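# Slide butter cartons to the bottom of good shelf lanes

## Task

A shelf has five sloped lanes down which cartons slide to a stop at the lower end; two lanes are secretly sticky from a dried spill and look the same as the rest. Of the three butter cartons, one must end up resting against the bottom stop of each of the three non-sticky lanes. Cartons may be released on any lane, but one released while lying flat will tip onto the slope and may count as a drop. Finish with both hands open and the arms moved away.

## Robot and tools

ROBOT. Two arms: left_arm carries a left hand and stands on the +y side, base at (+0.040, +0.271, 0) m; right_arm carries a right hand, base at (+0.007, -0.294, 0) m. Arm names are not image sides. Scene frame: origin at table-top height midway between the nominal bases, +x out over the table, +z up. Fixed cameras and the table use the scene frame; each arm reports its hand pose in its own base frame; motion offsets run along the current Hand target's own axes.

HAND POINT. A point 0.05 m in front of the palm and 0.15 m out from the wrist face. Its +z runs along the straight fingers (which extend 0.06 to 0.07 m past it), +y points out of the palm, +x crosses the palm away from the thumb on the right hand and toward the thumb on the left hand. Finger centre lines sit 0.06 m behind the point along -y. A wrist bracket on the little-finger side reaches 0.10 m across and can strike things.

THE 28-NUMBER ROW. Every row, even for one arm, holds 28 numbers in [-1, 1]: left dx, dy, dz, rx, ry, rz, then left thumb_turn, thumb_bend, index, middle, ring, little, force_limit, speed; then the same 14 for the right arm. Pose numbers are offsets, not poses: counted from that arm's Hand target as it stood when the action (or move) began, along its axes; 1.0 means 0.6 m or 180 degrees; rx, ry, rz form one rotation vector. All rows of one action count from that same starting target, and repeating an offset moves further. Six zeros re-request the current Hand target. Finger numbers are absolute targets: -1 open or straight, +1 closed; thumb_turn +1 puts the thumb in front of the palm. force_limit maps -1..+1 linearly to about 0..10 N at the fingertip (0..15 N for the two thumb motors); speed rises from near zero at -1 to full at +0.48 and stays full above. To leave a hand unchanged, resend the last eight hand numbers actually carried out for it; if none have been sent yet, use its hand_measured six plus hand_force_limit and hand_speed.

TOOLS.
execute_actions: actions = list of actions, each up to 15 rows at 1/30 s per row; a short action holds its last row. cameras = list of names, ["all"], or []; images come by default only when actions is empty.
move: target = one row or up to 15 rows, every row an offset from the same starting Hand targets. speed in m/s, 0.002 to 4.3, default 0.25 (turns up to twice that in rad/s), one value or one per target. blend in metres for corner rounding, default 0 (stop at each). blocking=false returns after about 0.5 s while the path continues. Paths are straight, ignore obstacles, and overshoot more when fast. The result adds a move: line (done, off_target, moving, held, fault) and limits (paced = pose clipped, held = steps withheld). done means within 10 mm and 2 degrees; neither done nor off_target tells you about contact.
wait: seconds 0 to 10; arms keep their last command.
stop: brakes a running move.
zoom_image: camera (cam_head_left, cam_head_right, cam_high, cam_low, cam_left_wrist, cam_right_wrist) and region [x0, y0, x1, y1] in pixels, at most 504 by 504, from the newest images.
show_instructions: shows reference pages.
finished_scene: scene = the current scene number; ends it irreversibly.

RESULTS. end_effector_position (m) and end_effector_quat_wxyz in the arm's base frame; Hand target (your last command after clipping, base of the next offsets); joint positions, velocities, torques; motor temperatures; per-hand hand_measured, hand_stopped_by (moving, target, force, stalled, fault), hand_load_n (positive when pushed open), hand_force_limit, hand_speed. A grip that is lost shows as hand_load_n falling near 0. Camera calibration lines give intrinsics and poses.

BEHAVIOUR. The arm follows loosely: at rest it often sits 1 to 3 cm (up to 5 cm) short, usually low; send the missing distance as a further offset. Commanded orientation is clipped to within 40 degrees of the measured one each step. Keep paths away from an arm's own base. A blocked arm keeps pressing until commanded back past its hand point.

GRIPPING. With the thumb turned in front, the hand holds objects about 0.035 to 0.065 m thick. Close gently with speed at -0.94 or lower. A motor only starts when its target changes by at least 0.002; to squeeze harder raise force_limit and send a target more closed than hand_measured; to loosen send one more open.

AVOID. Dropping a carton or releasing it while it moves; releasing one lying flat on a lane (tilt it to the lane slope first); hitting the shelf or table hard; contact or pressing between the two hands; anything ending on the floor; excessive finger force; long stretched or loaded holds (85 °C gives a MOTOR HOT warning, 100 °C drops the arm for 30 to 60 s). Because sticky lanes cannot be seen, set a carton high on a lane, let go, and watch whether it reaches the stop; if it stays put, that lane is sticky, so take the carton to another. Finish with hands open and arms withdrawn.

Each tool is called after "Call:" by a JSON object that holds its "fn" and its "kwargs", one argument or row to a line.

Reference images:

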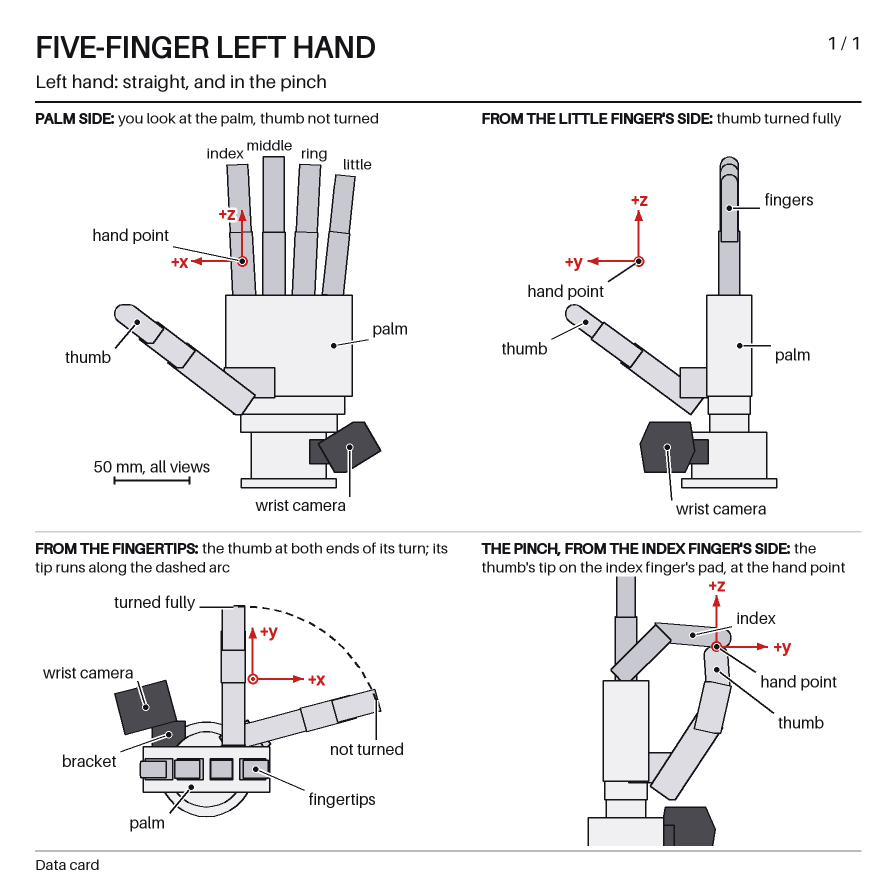

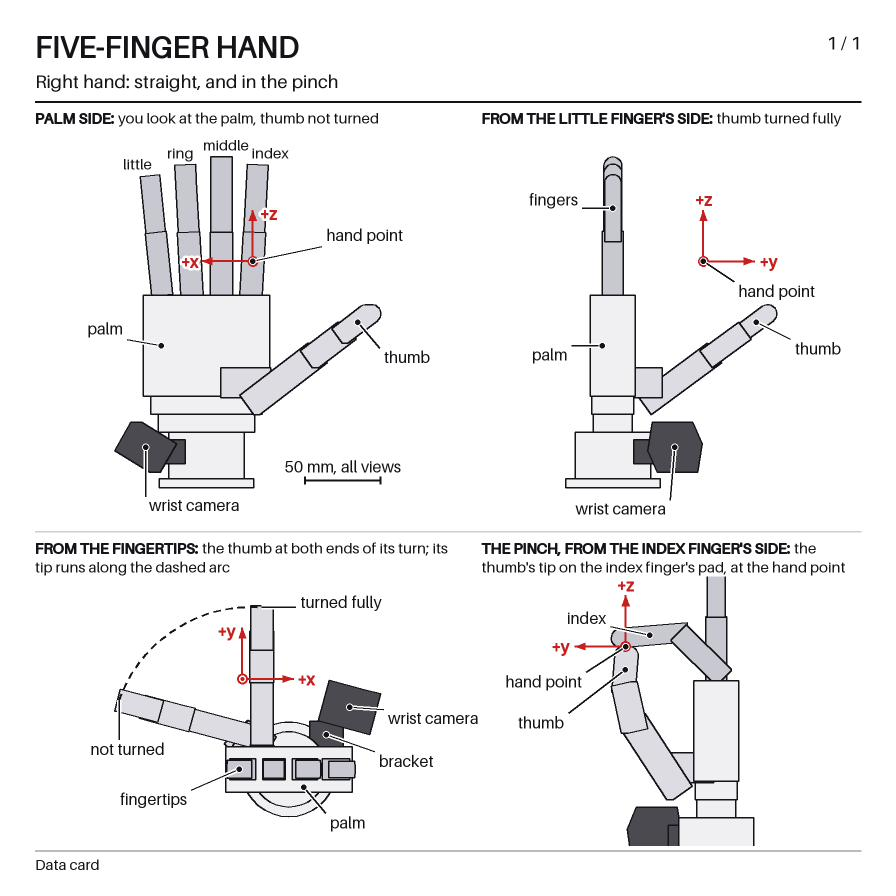

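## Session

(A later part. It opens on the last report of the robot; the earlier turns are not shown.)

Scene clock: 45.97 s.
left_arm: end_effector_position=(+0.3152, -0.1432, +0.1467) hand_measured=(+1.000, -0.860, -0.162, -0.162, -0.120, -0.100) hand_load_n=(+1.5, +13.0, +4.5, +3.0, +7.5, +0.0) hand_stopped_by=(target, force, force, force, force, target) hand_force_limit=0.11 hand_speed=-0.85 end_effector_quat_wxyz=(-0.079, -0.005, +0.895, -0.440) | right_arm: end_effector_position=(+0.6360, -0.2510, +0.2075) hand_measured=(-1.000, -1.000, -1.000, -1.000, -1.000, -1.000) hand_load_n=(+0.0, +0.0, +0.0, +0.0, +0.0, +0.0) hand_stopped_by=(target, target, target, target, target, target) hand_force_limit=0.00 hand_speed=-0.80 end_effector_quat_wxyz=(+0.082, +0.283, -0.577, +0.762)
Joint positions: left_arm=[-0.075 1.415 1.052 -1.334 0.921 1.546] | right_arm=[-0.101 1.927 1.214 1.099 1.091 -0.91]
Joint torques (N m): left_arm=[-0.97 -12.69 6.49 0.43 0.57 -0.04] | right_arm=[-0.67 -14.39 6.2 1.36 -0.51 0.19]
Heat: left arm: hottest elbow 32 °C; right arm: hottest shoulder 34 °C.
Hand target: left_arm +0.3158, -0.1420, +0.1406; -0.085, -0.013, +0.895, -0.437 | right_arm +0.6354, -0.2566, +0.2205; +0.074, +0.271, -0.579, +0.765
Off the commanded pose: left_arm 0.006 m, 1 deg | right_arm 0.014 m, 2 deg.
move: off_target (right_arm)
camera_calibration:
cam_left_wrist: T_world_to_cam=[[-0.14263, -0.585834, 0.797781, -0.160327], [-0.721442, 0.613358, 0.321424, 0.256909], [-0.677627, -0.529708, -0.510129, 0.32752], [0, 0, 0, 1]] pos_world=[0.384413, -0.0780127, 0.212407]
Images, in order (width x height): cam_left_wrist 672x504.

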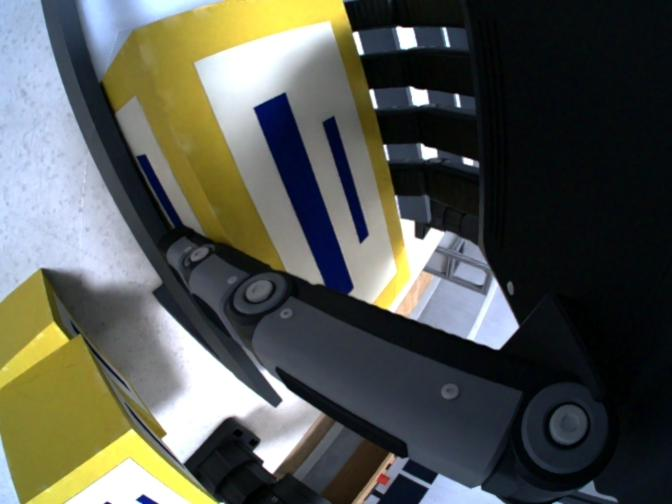

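Call:
{"fn": "move", "kwargs": {
  "target": [
    [0.0286,-0.1365,-0.1054,0,0,0,1,-0.7,-0.1,-0.1,-0.1,-0.1,0.11,-0.85,0,0,0,0,0,0,-1,-1,-1,-1,-1,-1,0,-0.8],
    [0.0026,-0.228,0.0332,-0.0018,0.0052,0.011,1,-0.7,-0.1,-0.1,-0.1,-0.1,0.11,-0.85,0,0,0,0,0,0,-1,-1,-1,-1,-1,-1,0,-0.8]
  ],
  "speed": 0.12,
  "blend": [0.015,0],
  "cameras": ["cam_left_wrist","cam_head_left","cam_low"]
}}

Call:
{"fn": "zoom_image", "kwargs": {
  "camera": "cam_head_left",
  "region": [220, 230, 320, 340]
}}

Scene clock: 51.93 s.
left_arm: end_effector_position=(+0.3075, -0.2314, +0.2107) hand_measured=(+1.000, -0.860, -0.162, -0.162, -0.120, -0.100) hand_load_n=(+2.0, +14.0, +4.0, +3.0, +7.0, +0.0) hand_stopped_by=(target, force, force, force, force, target) hand_force_limit=0.11 hand_speed=-0.85 end_effector_quat_wxyz=(-0.107, +0.001, +0.900, -0.423) | right_arm: end_effector_position=(+0.6360, -0.2510, +0.2075) hand_measured=(-1.000, -1.000, -1.000, -1.000, -1.000, -1.000) hand_load_n=(+0.0, +0.0, +0.0, +0.0, +0.0, +0.0) hand_stopped_by=(target, target, target, target, target, target) hand_force_limit=0.00 hand_speed=-0.80 end_effector_quat_wxyz=(+0.082, +0.283, -0.577, +0.762)
Joint positions: left_arm=[-0.316 1.385 1.199 -1.298 0.901 1.215] | right_arm=[-0.101 1.927 1.214 1.099 1.091 -0.91]
Joint torques (N m): left_arm=[-1.55 -14.68 11.67 0.76 1.15 -0.2] | right_arm=[-0.56 -14.27 6.2 1.21 -0.52 0.2]
Heat: left arm: hottest elbow 32 °C; right arm: hottest shoulder 34 °C.
Hand target: left_arm +0.3250, -0.2421, +0.2356; -0.085, +0.006, +0.896, -0.436 | right_arm +0.6354, -0.2566, +0.2205; +0.074, +0.271, -0.579, +0.765
Off the commanded pose: left_arm 0.032 m, 3 deg | right_arm 0.014 m, 2 deg.
move: off_target (left_arm, right_arm)
camera_calibration:
cam_left_wrist: T_world_to_cam=[[-0.131362, -0.606657, 0.784036, -0.269552], [-0.681862, 0.629383, 0.372749, 0.265624], [-0.719589, -0.485639, -0.496333, 0.328443], [0, 0, 0, 1]] pos_world=[0.382054, -0.1712, 0.275344]
Images, in order (width x height): cam_head_left 504x504, cam_low 504x504, cam_left_wrist 672x504.

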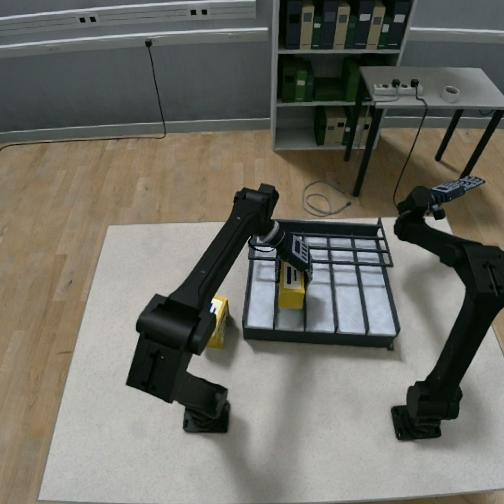

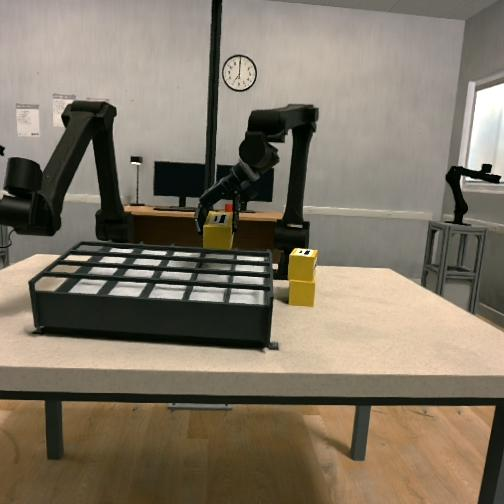

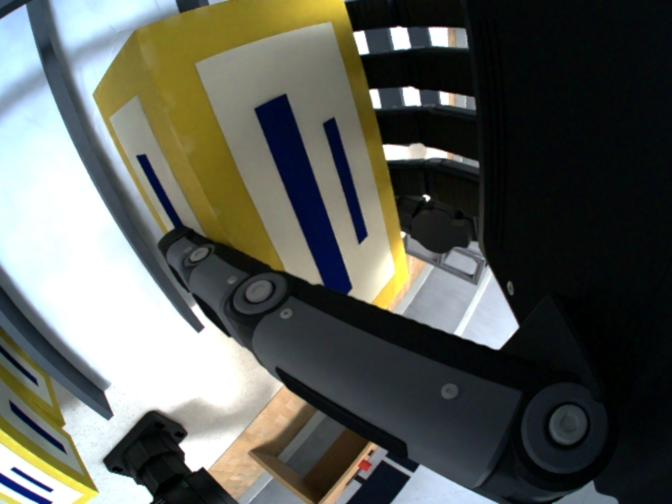

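Scaled by 4.582.

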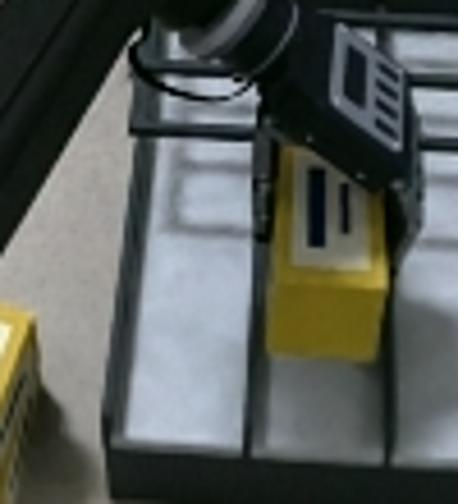

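Call:
{"fn": "move", "kwargs": {
  "target": [-0.0098,0.1058,0.0828,0,0,0,1,-0.7,-0.1,-0.1,-0.1,-0.1,0.11,-0.85,0,0,0,0,0,0,-1,-1,-1,-1,-1,-1,0,-0.8],
  "speed": 0.13,
  "cameras": ["cam_low","cam_head_left"]
}}

Call:
{"fn": "zoom_image", "kwargs": {
  "camera": "cam_head_left",
  "region": [260, 260, 330, 340]
}}

Call:
{"fn": "zoom_image", "kwargs": {
  "camera": "cam_low",
  "region": [160, 220, 260, 320]
}}

Scene clock: 54.87 s.
left_arm: end_effector_position=(+0.3170, -0.2358, +0.1467) hand_measured=(+1.000, -0.860, -0.162, -0.162, -0.120, -0.100) hand_load_n=(+2.0, +13.5, +4.0, +3.0, +7.0, +0.0) hand_stopped_by=(target, force, force, force, force, target) hand_force_limit=0.11 hand_speed=-0.85 end_effector_quat_wxyz=(-0.088, +0.009, +0.899, -0.429) | right_arm: end_effector_position=(+0.6360, -0.2510, +0.2075) hand_measured=(-1.000, -1.000, -1.000, -1.000, -1.000, -1.000) hand_load_n=(+0.0, +0.0, +0.0, +0.0, +0.0, +0.0) hand_stopped_by=(target, target, target, target, target, target) hand_force_limit=0.00 hand_speed=-0.80 end_effector_quat_wxyz=(+0.082, +0.283, -0.577, +0.762)
Joint positions: left_arm=[-0.319 1.429 1.072 -1.077 0.899 1.205] | right_arm=[-0.101 1.927 1.214 1.099 1.091 -0.91]
Joint torques (N m): left_arm=[-1.73 -15.56 7.65 0.9 1.16 -0.11] | right_arm=[-0.26 -14.1 6.2 1.35 -0.52 0.19]
Heat: left arm: hottest elbow 32 °C; right arm: hottest shoulder 34 °C.
Hand target: left_arm +0.3189, -0.2420, +0.1548; -0.085, +0.006, +0.896, -0.436 | right_arm +0.6354, -0.2566, +0.2205; +0.074, +0.271, -0.579, +0.765
Off the commanded pose: left_arm 0.011 m, 1 deg | right_arm 0.014 m, 2 deg.
move: off_target (left_arm, right_arm)
Images, in order (width x height): cam_head_left 504x504, cam_low 504x504.

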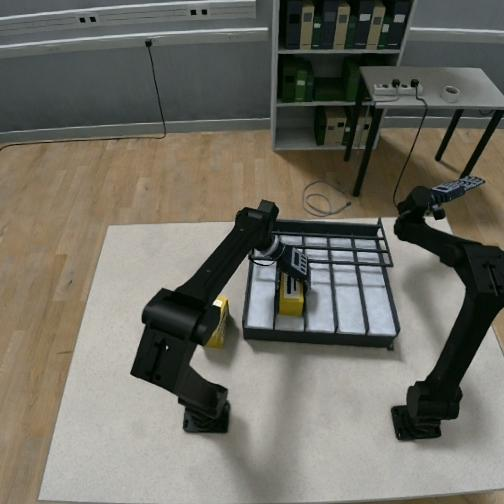

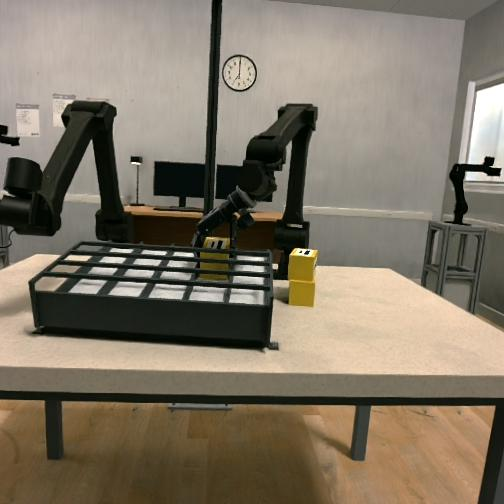

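Scaled by 6.300.

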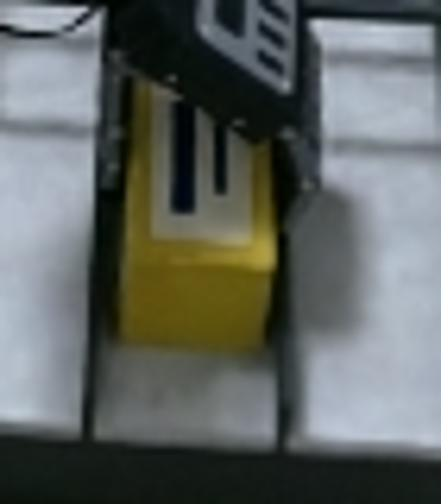

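Scaled by 5.040.

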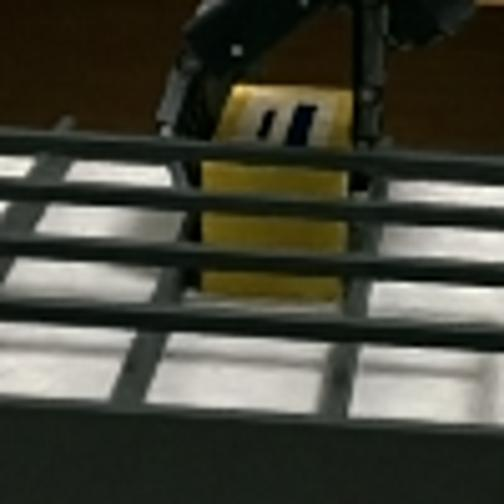

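Call:
{"fn": "move", "kwargs": {
  "target": [
    [-0.0015,0.0078,0.006,-0.0012,0.0065,0.005,1,-0.7,-0.1,-0.1,-0.1,-0.1,0.11,-0.85,0,0,0,0,0,0,-1,-1,-1,-1,-1,-1,0,-0.8],
    [-0.0015,0.0078,0.006,-0.0012,0.0065,0.005,1,-1,-0.4,-0.4,-0.4,-0.4,0.11,-0.3,0,0,0,0,0,0,-1,-1,-1,-1,-1,-1,0,-0.8]
  ],
  "speed": 0.08,
  "cameras": ["cam_low","cam_head_left","cam_left_wrist"]
}}

Scene clock: 58.40 s.
left_arm: end_effector_position=(+0.3158, -0.2385, +0.1470) hand_measured=(+1.000, -1.000, -0.400, -0.400, -0.400, -0.400) hand_load_n=(+0.0, +0.0, +0.0, +0.0, +0.0, +0.0) hand_stopped_by=(target, target, target, target, target, target) hand_force_limit=0.11 hand_speed=-0.30 end_effector_quat_wxyz=(-0.091, +0.012, +0.896, -0.434) | right_arm: end_effector_position=(+0.6360, -0.2510, +0.2075) hand_measured=(-1.000, -1.000, -1.000, -1.000, -1.000, -1.000) hand_load_n=(+0.0, +0.0, +0.0, -0.5, +0.0, +0.0) hand_stopped_by=(target, target, target, target, target, target) hand_force_limit=0.00 hand_speed=-0.80 end_effector_quat_wxyz=(+0.082, +0.283, -0.577, +0.762)
Joint positions: left_arm=[-0.322 1.432 1.072 -1.077 0.912 1.209] | right_arm=[-0.101 1.927 1.214 1.099 1.091 -0.91]
Joint torques (N m): left_arm=[-1.44 -13.98 8.05 0.35 0.8 0.12] | right_arm=[-0.67 -14.39 6.22 1.29 -0.5 0.2]
Heat: left arm: hottest elbow 32 °C; right arm: hottest shoulder 34 °C.
Hand target: left_arm +0.3189, -0.2420, +0.1489; -0.091, +0.018, +0.896, -0.435 | right_arm +0.6354, -0.2566, +0.2205; +0.074, +0.271, -0.579, +0.765
Off the commanded pose: left_arm 0.005 m, 1 deg | right_arm 0.014 m, 2 deg.
move: off_target (right_arm)
camera_calibration:
cam_left_wrist: T_world_to_cam=[[-0.162197, -0.586558, 0.7935, -0.209684], [-0.692455, 0.640555, 0.331958, 0.31151], [-0.702992, -0.49562, -0.510061, 0.293724], [0, 0, 0, 1]] pos_world=[0.388182, -0.176955, 0.212793]
Images, in order (width x height): cam_head_left 504x504, cam_low 504x504, cam_left_wrist 672x504.

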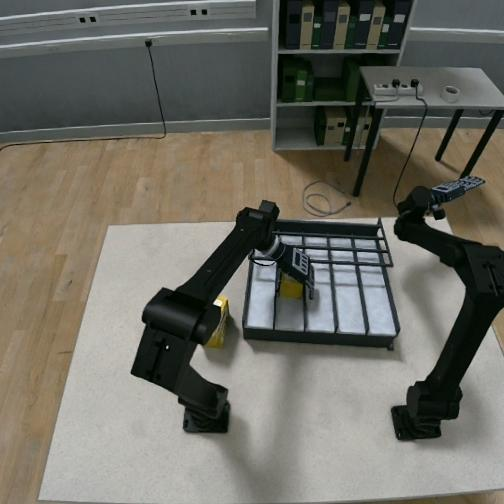

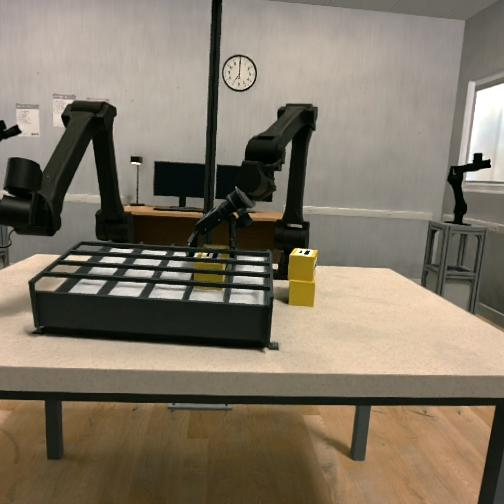

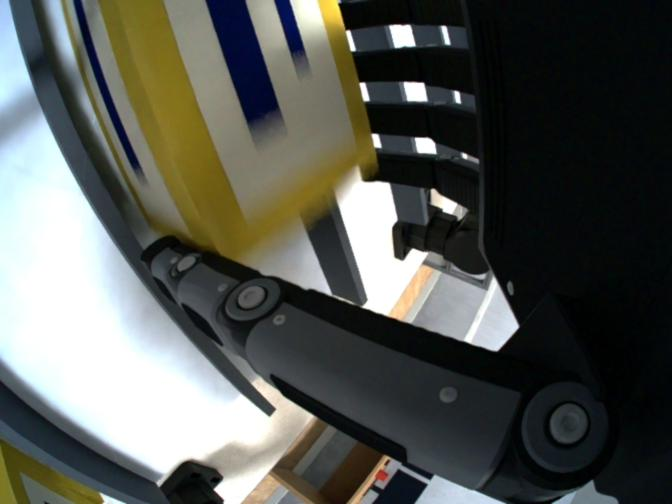

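Call:
{"fn": "move", "kwargs": {
  "target": [
    [0.022,-0.1174,-0.0909,0,0,0,1,-1,-0.4,-0.4,-0.4,-0.4,0.11,-0.3,0,0,0,0,0,0,-1,-1,-1,-1,-1,-1,0,-0.8],
    [0.1787,0.186,-0.324,0,-0.0291,0.0372,1,-1,-0.55,-0.55,-0.55,-0.55,0.11,0,0,0,0,0,0,0,-1,-1,-1,-1,-1,-1,0,-0.8]
  ],
  "speed": [0.2,0.3],
  "blend": [0.03,0],
  "cameras": ["cam_left_wrist","cam_low","cam_head_left","cam_high"]
}}

Call:
{"fn": "zoom_image", "kwargs": {
  "camera": "cam_left_wrist",
  "region": [60, 0, 360, 300]
}}

Scene clock: 63.10 s.
left_arm: end_effector_position=(+0.2472, -0.0117, +0.1939) hand_measured=(+1.000, -1.000, -0.550, -0.550, -0.550, -0.550) hand_load_n=(+0.0, +0.0, +0.0, +0.0, +0.0, +0.0) hand_stopped_by=(target, target, target, target, target, target) hand_force_limit=0.11 hand_speed=0.00 end_effector_quat_wxyz=(+0.019, +0.021, +0.919, -0.393) | right_arm: end_effector_position=(+0.6360, -0.2510, +0.2075) hand_measured=(-1.000, -1.000, -1.000, -1.000, -1.000, -1.000) hand_load_n=(+0.0, +0.0, +0.0, +0.0, +0.0, +0.0) hand_stopped_by=(target, target, target, target, target, target) hand_force_limit=0.00 hand_speed=-0.80 end_effector_quat_wxyz=(+0.082, +0.283, -0.577, +0.762)
Joint positions: left_arm=[0.311 1.148 0.99 -1.7 0.769 2.044] | right_arm=[-0.101 1.927 1.214 1.099 1.091 -0.91]
Joint torques (N m): left_arm=[-0.62 -10.34 6.45 -0.42 0.58 0.18] | right_arm=[-0.79 -14.39 6.2 1.18 -0.51 0.2]
Heat: left arm: hottest elbow 32 °C; right arm: hottest shoulder 34 °C.
Hand target: left_arm +0.2429, -0.0099, +0.1952; -0.024, +0.050, +0.897, -0.440 | right_arm +0.6354, -0.2566, +0.2205; +0.074, +0.271, -0.579, +0.765
Off the commanded pose: left_arm 0.005 m, 8 deg | right_arm 0.014 m, 2 deg.
joint sent to its limit (left arm) — joint 4 (wrist pitch), lower limit. The joint targets are off in orientation, not in position.
move: off_target (left_arm, right_arm); target 2's new numbers were sent with left_arm's hand 0.005 m and 8 deg from that target
camera_calibration:
cam_left_wrist: T_world_to_cam=[[-0.273718, -0.668637, 0.691378, -0.078613], [-0.795857, 0.561096, 0.227559, 0.147997], [-0.540084, -0.487951, -0.685721, 0.375677], [0, 0, 0, 1]] pos_world=[0.299164, 0.0477075, 0.278283]
Images, in order (width x height): cam_head_left 504x504, cam_high 504x504, cam_low 504x504, cam_left_wrist 672x504.

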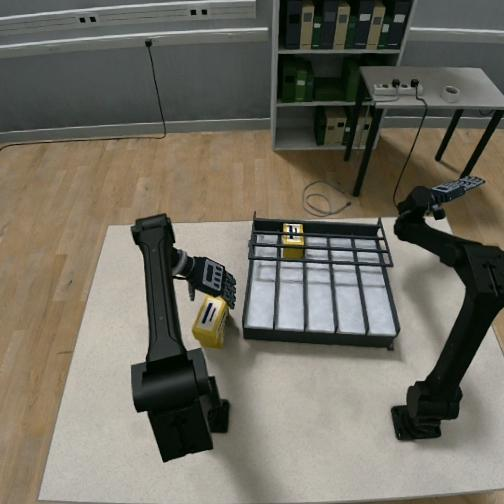

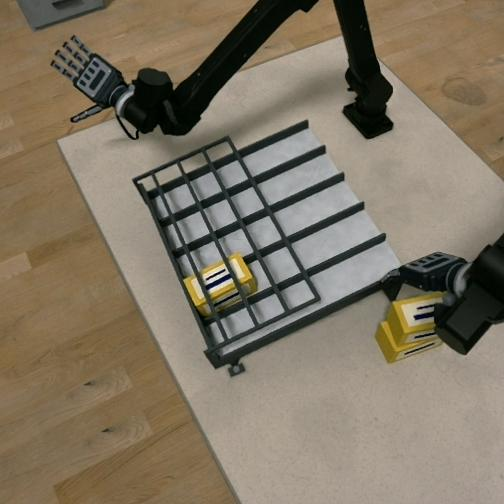

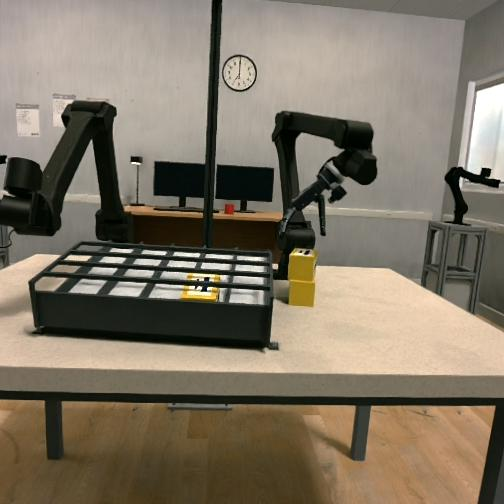

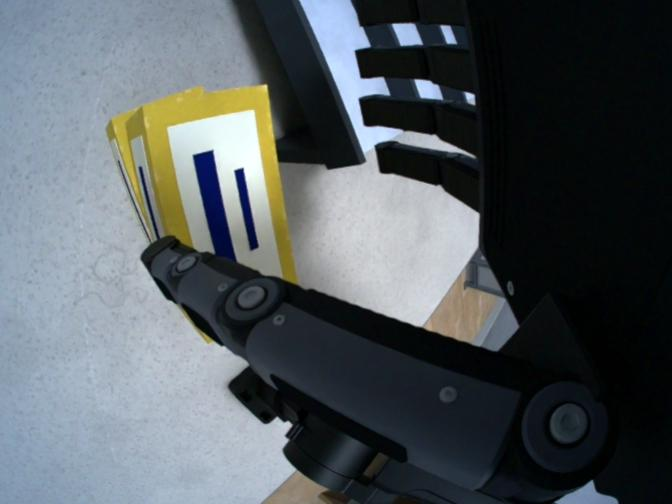

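Scaled by 1.680 from the camera's 672x504 image, which has a finer 960x720 frame.

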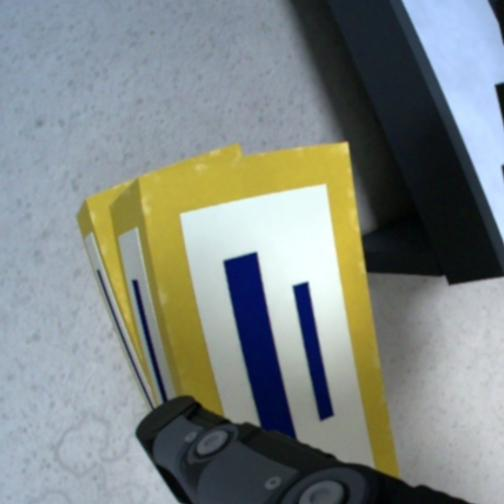

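Call:
{"fn": "move", "kwargs": {
  "target": [0.0175,0.0442,0.0247,0,0.0114,0.0089,1,-1,-0.55,-0.55,-0.55,-0.55,0.11,0,0,0,0,0,0,0,-1,-1,-1,-1,-1,-1,0,-0.8],
  "speed": 0.12,
  "cameras": ["cam_left_wrist"]
}}

Scene clock: 67.23 s.
left_arm: end_effector_position=(+0.2355, -0.0052, +0.1686) hand_measured=(+1.000, -1.000, -0.550, -0.550, -0.550, -0.550) hand_load_n=(+0.0, +0.0, +0.0, +0.0, +0.0, +0.0) hand_stopped_by=(target, target, target, target, target, target) hand_force_limit=0.11 hand_speed=0.00 end_effector_quat_wxyz=(-0.019, +0.024, +0.921, -0.388) | right_arm: end_effector_position=(+0.6360, -0.2510, +0.2075) hand_measured=(-1.000, -1.000, -1.000, -1.000, -1.000, -1.000) hand_load_n=(+0.0, +0.0, +0.0, +0.5, +0.0, +0.0) hand_stopped_by=(target, target, target, target, target, target) hand_force_limit=0.00 hand_speed=-0.80 end_effector_quat_wxyz=(+0.082, +0.283, -0.577, +0.762)
Joint positions: left_arm=[0.316 1.193 0.95 -1.7 0.722 2.081] | right_arm=[-0.101 1.927 1.214 1.099 1.091 -0.91]
Joint torques (N m): left_arm=[-0.97 -8.59 6.32 -0.55 0.52 0.17] | right_arm=[-0.67 -14.15 6.2 1.29 -0.52 0.19]
Heat: left arm: hottest elbow 32 °C; right arm: hottest shoulder 34 °C.
Hand target: left_arm +0.2330, -0.0043, +0.1652; -0.034, +0.070, +0.895, -0.439 | right_arm +0.6354, -0.2566, +0.2205; +0.074, +0.271, -0.579, +0.765
Off the commanded pose: left_arm 0.004 m, 9 deg | right_arm 0.014 m, 2 deg.
joint sent to its limit (left arm) — joint 4 (wrist pitch), lower limit; joint 6 (wrist roll), upper limit. The joint targets are off in orientation, not in position.
move: off_target (left_arm, right_arm)
camera_calibration:
cam_left_wrist: T_world_to_cam=[[-0.250583, -0.669317, 0.699445, -0.066724], [-0.757742, 0.585271, 0.288592, 0.121758], [-0.602524, -0.457683, -0.653828, 0.364642], [0, 0, 0, 1]] pos_world=[0.295247, 0.0509694, 0.249945]
Images, in order (width x height): cam_left_wrist 672x504.

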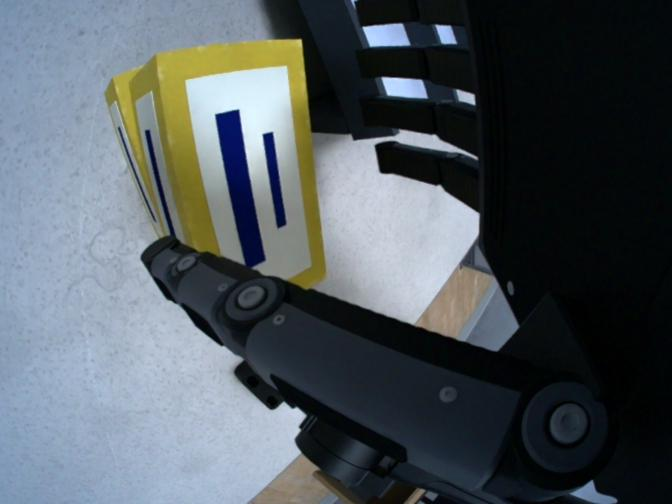

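Call:
{"fn": "move", "kwargs": {
  "target": [0.0088,0.067,0.0555,0,0,0,1,-1,-0.65,-0.65,-0.65,-0.65,0.11,0,0,0,0,0,0,0,-1,-1,-1,-1,-1,-1,0,-0.8],
  "speed": 0.1,
  "cameras": ["cam_left_wrist","cam_high","cam_head_left"]
}}

Scene clock: 73.80 s.
left_arm: end_effector_position=(+0.2269, -0.0069, +0.1185) hand_measured=(+1.000, -1.000, -0.650, -0.650, -0.650, -0.650) hand_load_n=(+0.0, +0.0, +0.0, +0.0, +0.0, +0.0) hand_stopped_by=(target, target, target, target, target, target) hand_force_limit=0.11 hand_speed=0.00 end_effector_quat_wxyz=(-0.033, +0.019, +0.920, -0.390) | right_arm: end_effector_position=(+0.6360, -0.2510, +0.2075) hand_measured=(-1.000, -1.000, -1.000, -1.000, -1.000, -1.000) hand_load_n=(+0.0, +0.0, +0.0, +0.0, +0.0, +0.0) hand_stopped_by=(target, target, target, target, target, target) hand_force_limit=0.00 hand_speed=-0.80 end_effector_quat_wxyz=(+0.082, +0.283, -0.577, +0.762)
Joint positions: left_arm=[0.316 1.238 0.842 -1.576 0.717 2.081] | right_arm=[-0.101 1.927 1.214 1.099 1.091 -0.91]
Joint torques (N m): left_arm=[-1.08 -8.7 5.9 0.02 0.53 0.17] | right_arm=[-0.73 -14.27 6.17 1.22 -0.5 0.19]
Heat: left arm: hottest elbow 32 °C; right arm: hottest shoulder 34 °C.
Hand target: left_arm +0.2275, -0.0052, +0.1131; -0.034, +0.070, +0.895, -0.439 | right_arm +0.6354, -0.2566, +0.2205; +0.074, +0.271, -0.579, +0.765
Off the commanded pose: left_arm 0.006 m, 9 deg | right_arm 0.014 m, 2 deg.
joint sent to its limit (left arm) — joint 6 (wrist roll), upper limit. The joint targets are off in orientation, not in position.
move: off_target (left_arm, right_arm)
camera_calibration:
cam_left_wrist: T_world_to_cam=[[-0.231425, -0.666032, 0.709115, -0.0404377], [-0.747756, 0.58806, 0.308296, 0.125998], [-0.622337, -0.458898, -0.634121, 0.328184], [0, 0, 0, 1]] pos_world=[0.289098, 0.0495759, 0.197938]
Images, in order (width x height): cam_head_left 504x504, cam_high 504x504, cam_left_wrist 672x504.

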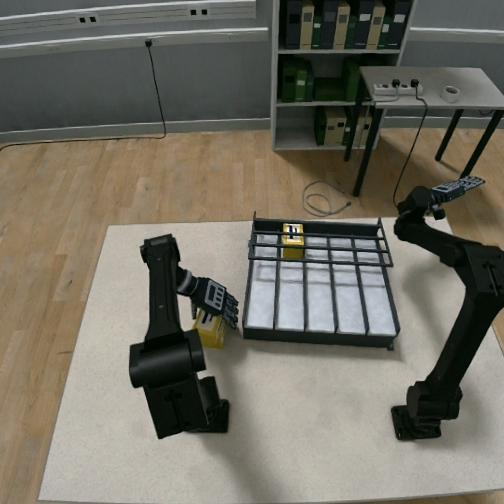

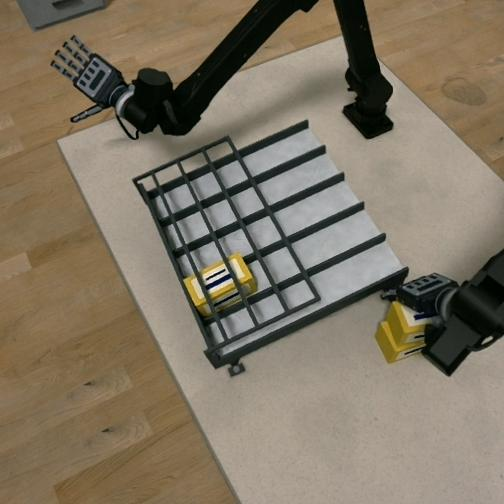

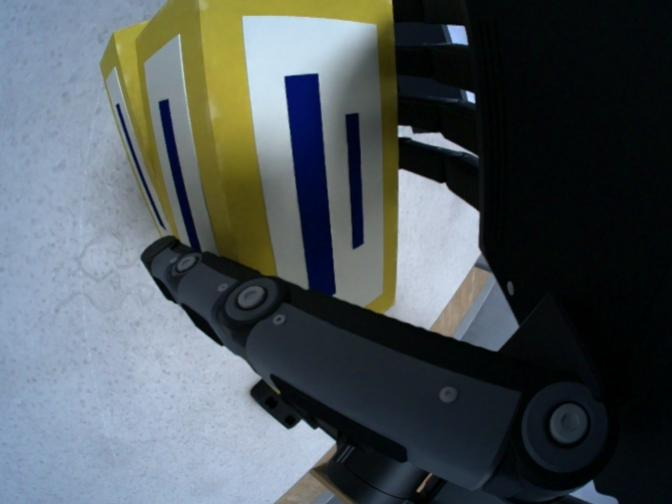

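Call:
{"fn": "move", "kwargs": {
  "target": [0,0,0,0,0,0,1,-0.7,-0.1,-0.1,-0.1,-0.1,0.1,-0.85,0,0,0,0,0,0,-1,-1,-1,-1,-1,-1,0,-0.8],
  "speed": 0.1,
  "cameras": ["cam_left_wrist","cam_low"]
}}

Scene clock: 76.13 s.
left_arm: end_effector_position=(+0.2275, -0.0060, +0.1172) hand_measured=(+1.000, -0.796, -0.182, -0.224, -0.236, -0.222) hand_load_n=(+7.5, +16.0, +6.0, +5.5, +3.5, +5.0) hand_stopped_by=(target, force, force, force, force, force) hand_force_limit=0.10 hand_speed=-0.85 end_effector_quat_wxyz=(-0.032, +0.022, +0.921, -0.388) | right_arm: end_effector_position=(+0.6360, -0.2510, +0.2075) hand_measured=(-1.000, -1.000, -1.000, -1.000, -1.000, -1.000) hand_load_n=(+0.0, +0.0, +0.0, +0.0, +0.0, -0.5) hand_stopped_by=(target, target, target, target, target, target) hand_force_limit=0.00 hand_speed=-0.80 end_effector_quat_wxyz=(+0.082, +0.283, -0.577, +0.762)
Joint positions: left_arm=[0.316 1.24 0.841 -1.572 0.713 2.086] | right_arm=[-0.101 1.927 1.214 1.099 1.091 -0.91]
Joint torques (N m): left_arm=[-0.97 -8.88 5.96 -0.05 0.63 0.13] | right_arm=[-0.67 -14.33 6.24 1.29 -0.51 0.17]
Heat: left arm: hottest elbow 32 °C; right arm: hottest shoulder 34 °C.
Hand target: left_arm +0.2275, -0.0052, +0.1130; -0.034, +0.070, +0.895, -0.439 | right_arm +0.6354, -0.2566, +0.2205; +0.074, +0.271, -0.579, +0.765
Off the commanded pose: left_arm 0.004 m, 9 deg | right_arm 0.014 m, 2 deg.
joint sent to its limit (left arm) — joint 6 (wrist roll), upper limit. The joint targets are off in orientation, not in position.
move: off_target (left_arm, right_arm)
camera_calibration:
cam_left_wrist: T_world_to_cam=[[-0.236627, -0.666984, 0.706498, -0.0373256], [-0.745959, 0.590624, 0.307748, 0.126034], [-0.622537, -0.454197, -0.637301, 0.328499], [0, 0, 0, 1]] pos_world=[0.289687, 0.0498688, 0.196936]
Images, in order (width x height): cam_low 504x504, cam_left_wrist 672x504.

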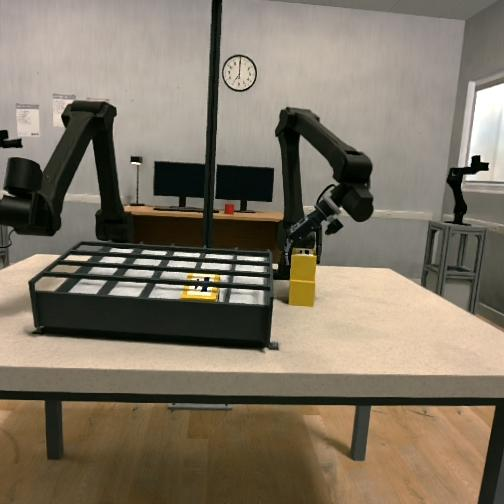

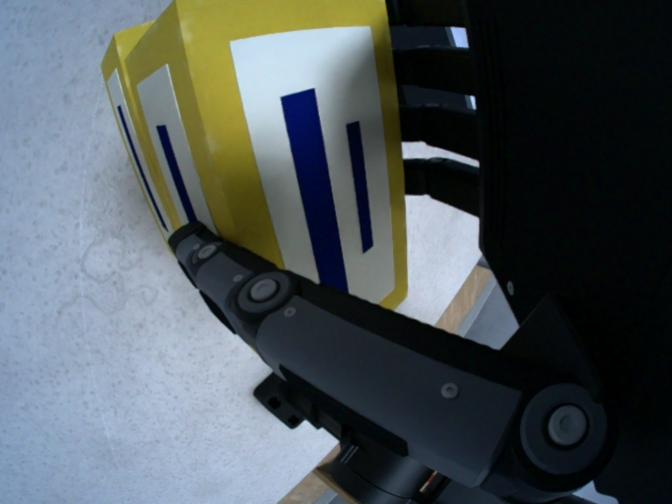

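Call:
{"fn": "move", "kwargs": {
  "target": [
    [0,-0.0922,-0.0714,0,0,0,1,-0.7,-0.1,-0.1,-0.1,-0.1,0.1,-0.85,0,0,0,0,0,0,-1,-1,-1,-1,-1,-1,0,-0.8],
    [-0.1163,-0.2723,0.0115,-0.0335,0.0046,-0.0883,1,-0.7,-0.1,-0.1,-0.1,-0.1,0.1,-0.85,0,0,0,0,0,0,-1,-1,-1,-1,-1,-1,0,-0.8],
    [-0.2403,-0.4797,0.2658,-0.0335,0.0046,-0.0883,1,-0.7,-0.1,-0.1,-0.1,-0.1,0.1,-0.85,0,0,0,0,0,0,-1,-1,-1,-1,-1,-1,0,-0.8]
  ],
  "speed": [0.1,0.15,0.2],
  "blend": [0.015,0.03,0],
  "cameras": ["cam_left_wrist","cam_low","cam_head_left"]
}}

Call:
{"fn": "zoom_image", "kwargs": {
  "camera": "cam_head_left",
  "region": [270, 230, 370, 340]
}}

Call:
{"fn": "zoom_image", "kwargs": {
  "camera": "cam_low",
  "region": [130, 180, 270, 320]
}}

Scene clock: 85.63 s.
left_arm: end_effector_position=(+0.3047, -0.3105, +0.2127) hand_measured=(+1.000, -0.796, -0.182, -0.224, -0.236, -0.222) hand_load_n=(+7.0, +16.0, +6.5, +5.5, +3.5, +5.0) hand_stopped_by=(target, force, force, force, force, force) hand_force_limit=0.10 hand_speed=-0.85 end_effector_quat_wxyz=(-0.121, -0.054, +0.924, -0.359) | right_arm: end_effector_position=(+0.6360, -0.2510, +0.2075) hand_measured=(-1.000, -1.000, -1.000, -1.000, -1.000, -1.000) hand_load_n=(+0.0, +0.0, +0.0, +0.0, +0.0, +0.0) hand_stopped_by=(target, target, target, target, target, target) hand_force_limit=0.00 hand_speed=-0.80 end_effector_quat_wxyz=(+0.082, +0.283, -0.577, +0.762)
Joint positions: left_arm=[-0.528 1.458 1.299 -1.163 0.745 0.83] | right_arm=[-0.101 1.927 1.214 1.099 1.091 -0.91]
Joint torques (N m): left_arm=[-1.32 -16.62 12.42 1.14 0.98 -0.16] | right_arm=[-0.67 -14.33 6.13 1.26 -0.52 0.19]
Heat: left arm: hottest elbow 32 °C; right arm: hottest shoulder 34 °C.
Hand target: left_arm +0.3227, -0.3263, +0.2430; -0.097, -0.049, +0.918, -0.382 | right_arm +0.6354, -0.2566, +0.2205; +0.074, +0.271, -0.579, +0.765
Off the commanded pose: left_arm 0.039 m, 4 deg | right_arm 0.014 m, 2 deg.
move: off_target (left_arm, right_arm)
camera_calibration:
cam_left_wrist: T_world_to_cam=[[-0.0328017, -0.721748, 0.691378, -0.365391], [-0.693846, 0.514341, 0.504015, 0.252753], [-0.719376, -0.463178, -0.517653, 0.300362], [0, 0, 0, 1]] pos_world=[0.379459, -0.2546, 0.280715]
Images, in order (width x height): cam_head_left 504x504, cam_low 504x504, cam_left_wrist 672x504.

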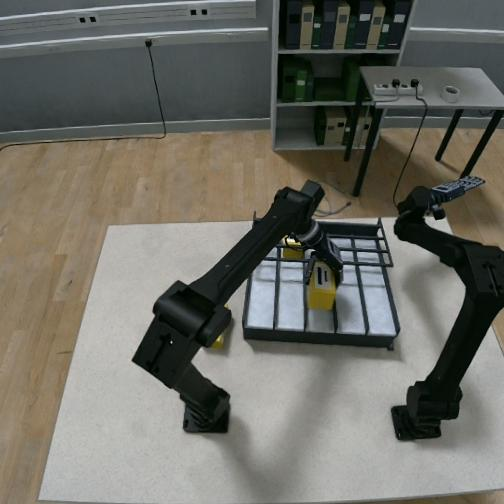

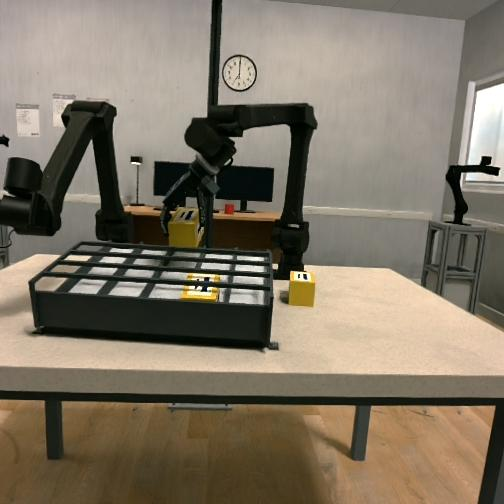

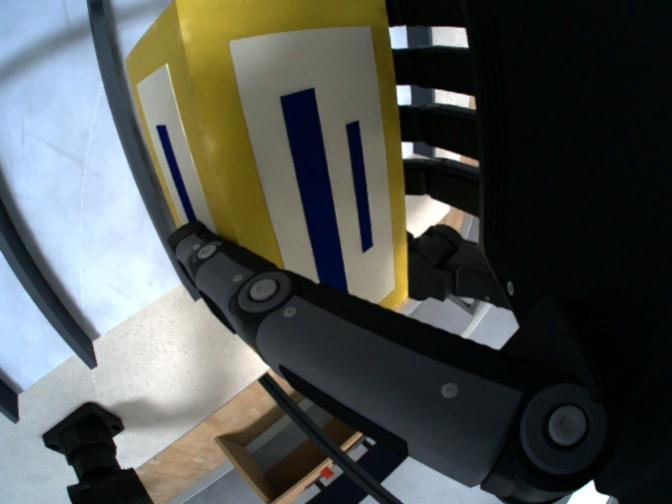

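Scaled by 4.582.

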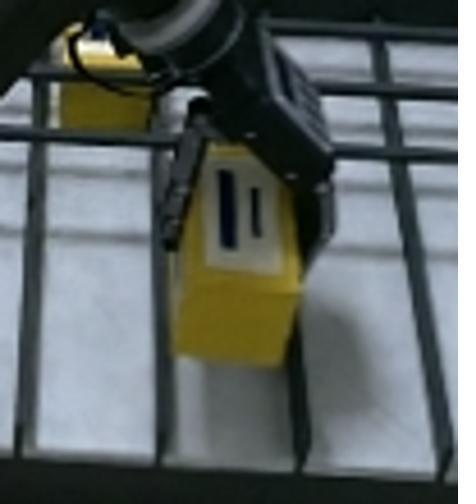

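Scaled by 3.600.

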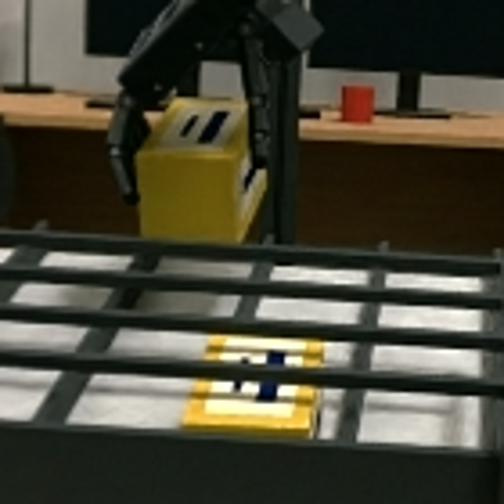

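Call:
{"fn": "move", "kwargs": {
  "target": [-0.0243,0.0932,0.1047,0,0,0,1,-0.7,-0.1,-0.1,-0.1,-0.1,0.1,-0.85,0,0,0,0,0,0,-1,-1,-1,-1,-1,-1,0,-0.8],
  "speed": 0.13,
  "cameras": ["cam_low","cam_head_left"]
}}

Call:
{"fn": "zoom_image", "kwargs": {
  "camera": "cam_head_left",
  "region": [290, 260, 360, 340]
}}

Call:
{"fn": "zoom_image", "kwargs": {
  "camera": "cam_low",
  "region": [120, 210, 220, 310]
}}

Scene clock: 90.47 s.
left_arm: end_effector_position=(+0.3178, -0.3240, +0.1501) hand_measured=(+1.000, -0.796, -0.182, -0.224, -0.236, -0.222) hand_load_n=(+6.5, +16.0, +6.0, +5.5, +3.0, +5.0) hand_stopped_by=(target, force, force, force, force, force) hand_force_limit=0.10 hand_speed=-0.85 end_effector_quat_wxyz=(-0.100, -0.047, +0.921, -0.373) | right_arm: end_effector_position=(+0.6360, -0.2510, +0.2075) hand_measured=(-1.000, -1.000, -1.000, -1.000, -1.000, -1.000) hand_load_n=(+0.0, +0.0, +0.0, +0.0, +0.0, +0.0) hand_stopped_by=(target, target, target, target, target, target) hand_force_limit=0.00 hand_speed=-0.80 end_effector_quat_wxyz=(+0.082, +0.283, -0.577, +0.762)
Joint positions: left_arm=[-0.538 1.507 1.182 -0.929 0.741 0.806] | right_arm=[-0.101 1.927 1.214 1.099 1.091 -0.91]
Joint torques (N m): left_arm=[-1.85 -17.38 7.94 1.36 0.92 -0.15] | right_arm=[-0.73 -14.33 6.22 1.2 -0.49 0.18]
Heat: left arm: hottest elbow 32 °C; right arm: hottest shoulder 34 °C.
Hand target: left_arm +0.3190, -0.3314, +0.1579; -0.097, -0.049, +0.918, -0.382 | right_arm +0.6354, -0.2566, +0.2205; +0.074, +0.271, -0.579, +0.765
Off the commanded pose: left_arm 0.011 m, 1 deg | right_arm 0.014 m, 2 deg.
move: off_target (left_arm, right_arm)
Images, in order (width x height): cam_head_left 504x504, cam_low 504x504.

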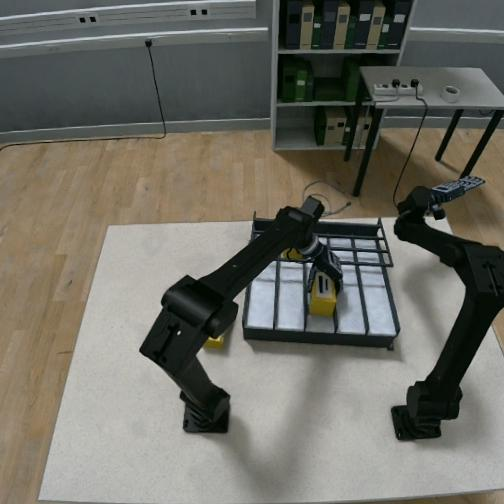

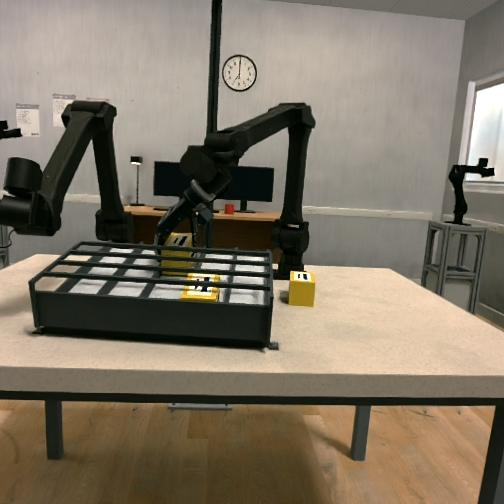

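Scaled by 6.300.

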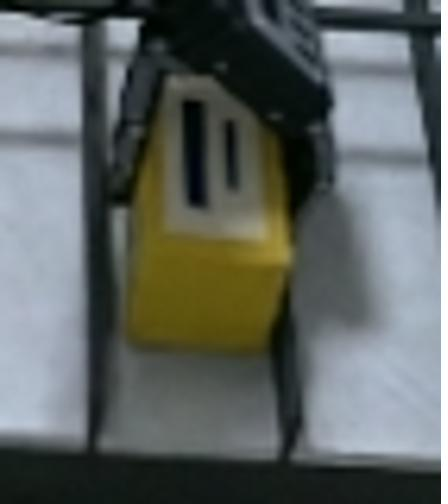

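Scaled by 5.040.

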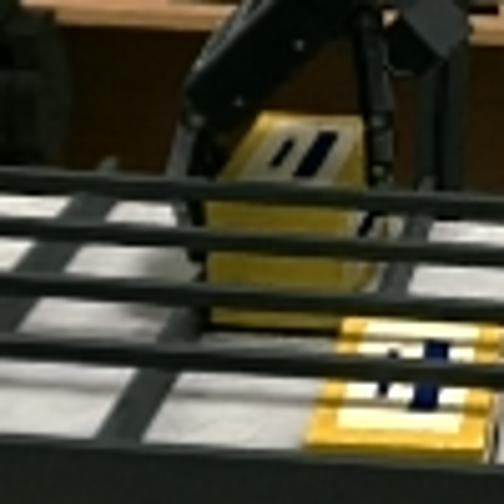

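Call:
{"fn": "move", "kwargs": {
  "target": [
    [-0.0003,0.0135,-0.0136,0,0,0,1,-0.7,-0.1,-0.1,-0.1,-0.1,0.1,-0.85,0,0,0,0,0,0,-1,-1,-1,-1,-1,-1,0,-0.8],
    [-0.0032,0.0227,-0.0045,0,0,0,1,-0.7,-0.1,-0.1,-0.1,-0.1,0.1,-0.85,0,0,0,0,0,0,-1,-1,-1,-1,-1,-1,0,-0.8]
  ],
  "speed": 0.08,
  "cameras": ["cam_low","cam_head_left"]
}}

Call:
{"fn": "zoom_image", "kwargs": {
  "camera": "cam_head_left",
  "region": [290, 260, 360, 340]
}}

Call:
{"fn": "zoom_image", "kwargs": {
  "camera": "cam_low",
  "region": [120, 210, 220, 310]
}}

Scene clock: 96.90 s.
left_arm: end_effector_position=(+0.3173, -0.3228, +0.1485) hand_measured=(+1.000, -0.796, -0.182, -0.224, -0.236, -0.222) hand_load_n=(+6.5, +16.5, +6.5, +5.0, +3.5, +5.0) hand_stopped_by=(target, force, force, force, force, force) hand_force_limit=0.10 hand_speed=-0.85 end_effector_quat_wxyz=(-0.103, -0.047, +0.918, -0.380) | right_arm: end_effector_position=(+0.6360, -0.2510, +0.2075) hand_measured=(-1.000, -1.000, -1.000, -1.000, -1.000, -1.000) hand_load_n=(-0.5, +0.0, +0.0, +0.0, +0.0, +0.0) hand_stopped_by=(target, target, target, target, target, target) hand_force_limit=0.00 hand_speed=-0.80 end_effector_quat_wxyz=(+0.082, +0.283, -0.577, +0.762)
Joint positions: left_arm=[-0.531 1.507 1.173 -0.921 0.758 0.811] | right_arm=[-0.101 1.927 1.214 1.099 1.091 -0.91]
Joint torques (N m): left_arm=[-0.5 -17.96 6.57 1.21 0.55 0.05] | right_arm=[-0.73 -14.33 6.16 1.25 -0.48 0.2]
Heat: left arm: hottest elbow 32 °C; right arm: hottest shoulder 34 °C.
Hand target: left_arm +0.3190, -0.3199, +0.1499; -0.097, -0.049, +0.918, -0.382 | right_arm +0.6354, -0.2566, +0.2205; +0.074, +0.271, -0.579, +0.765
Off the commanded pose: left_arm 0.004 m, 1 deg | right_arm 0.014 m, 2 deg.
move: off_target (right_arm)
Images, in order (width x height): cam_head_left 504x504, cam_low 504x504.

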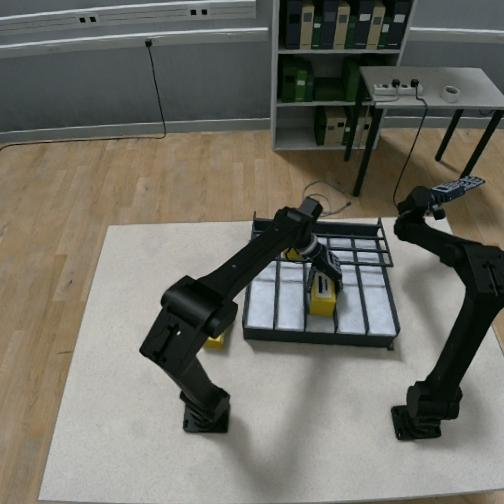

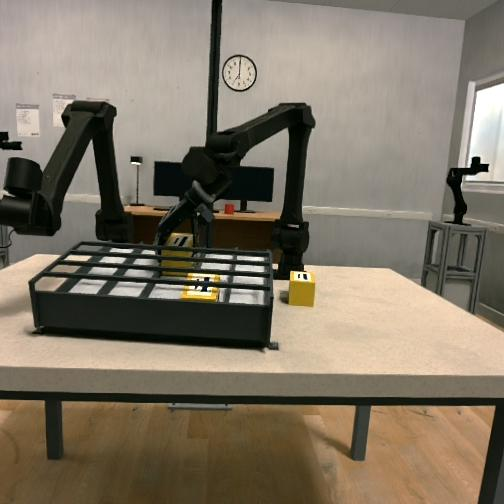

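Scaled by 6.300.

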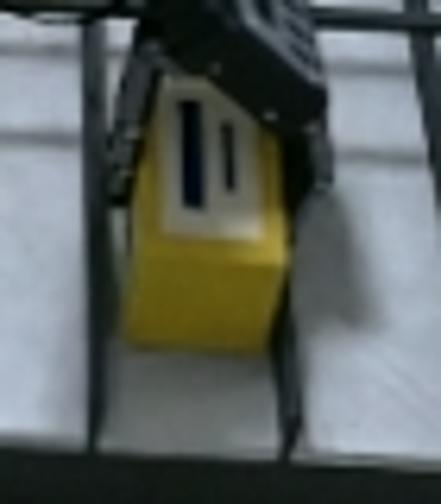

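Scaled by 5.040.

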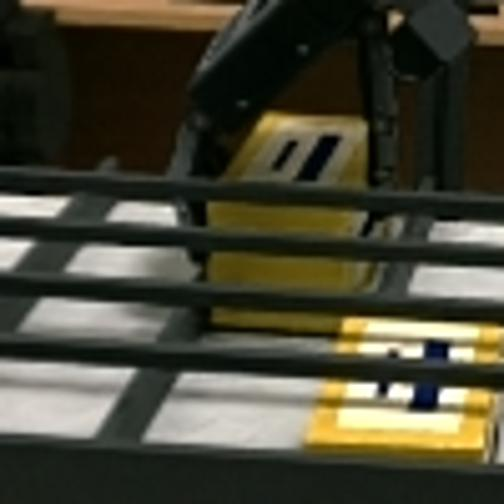

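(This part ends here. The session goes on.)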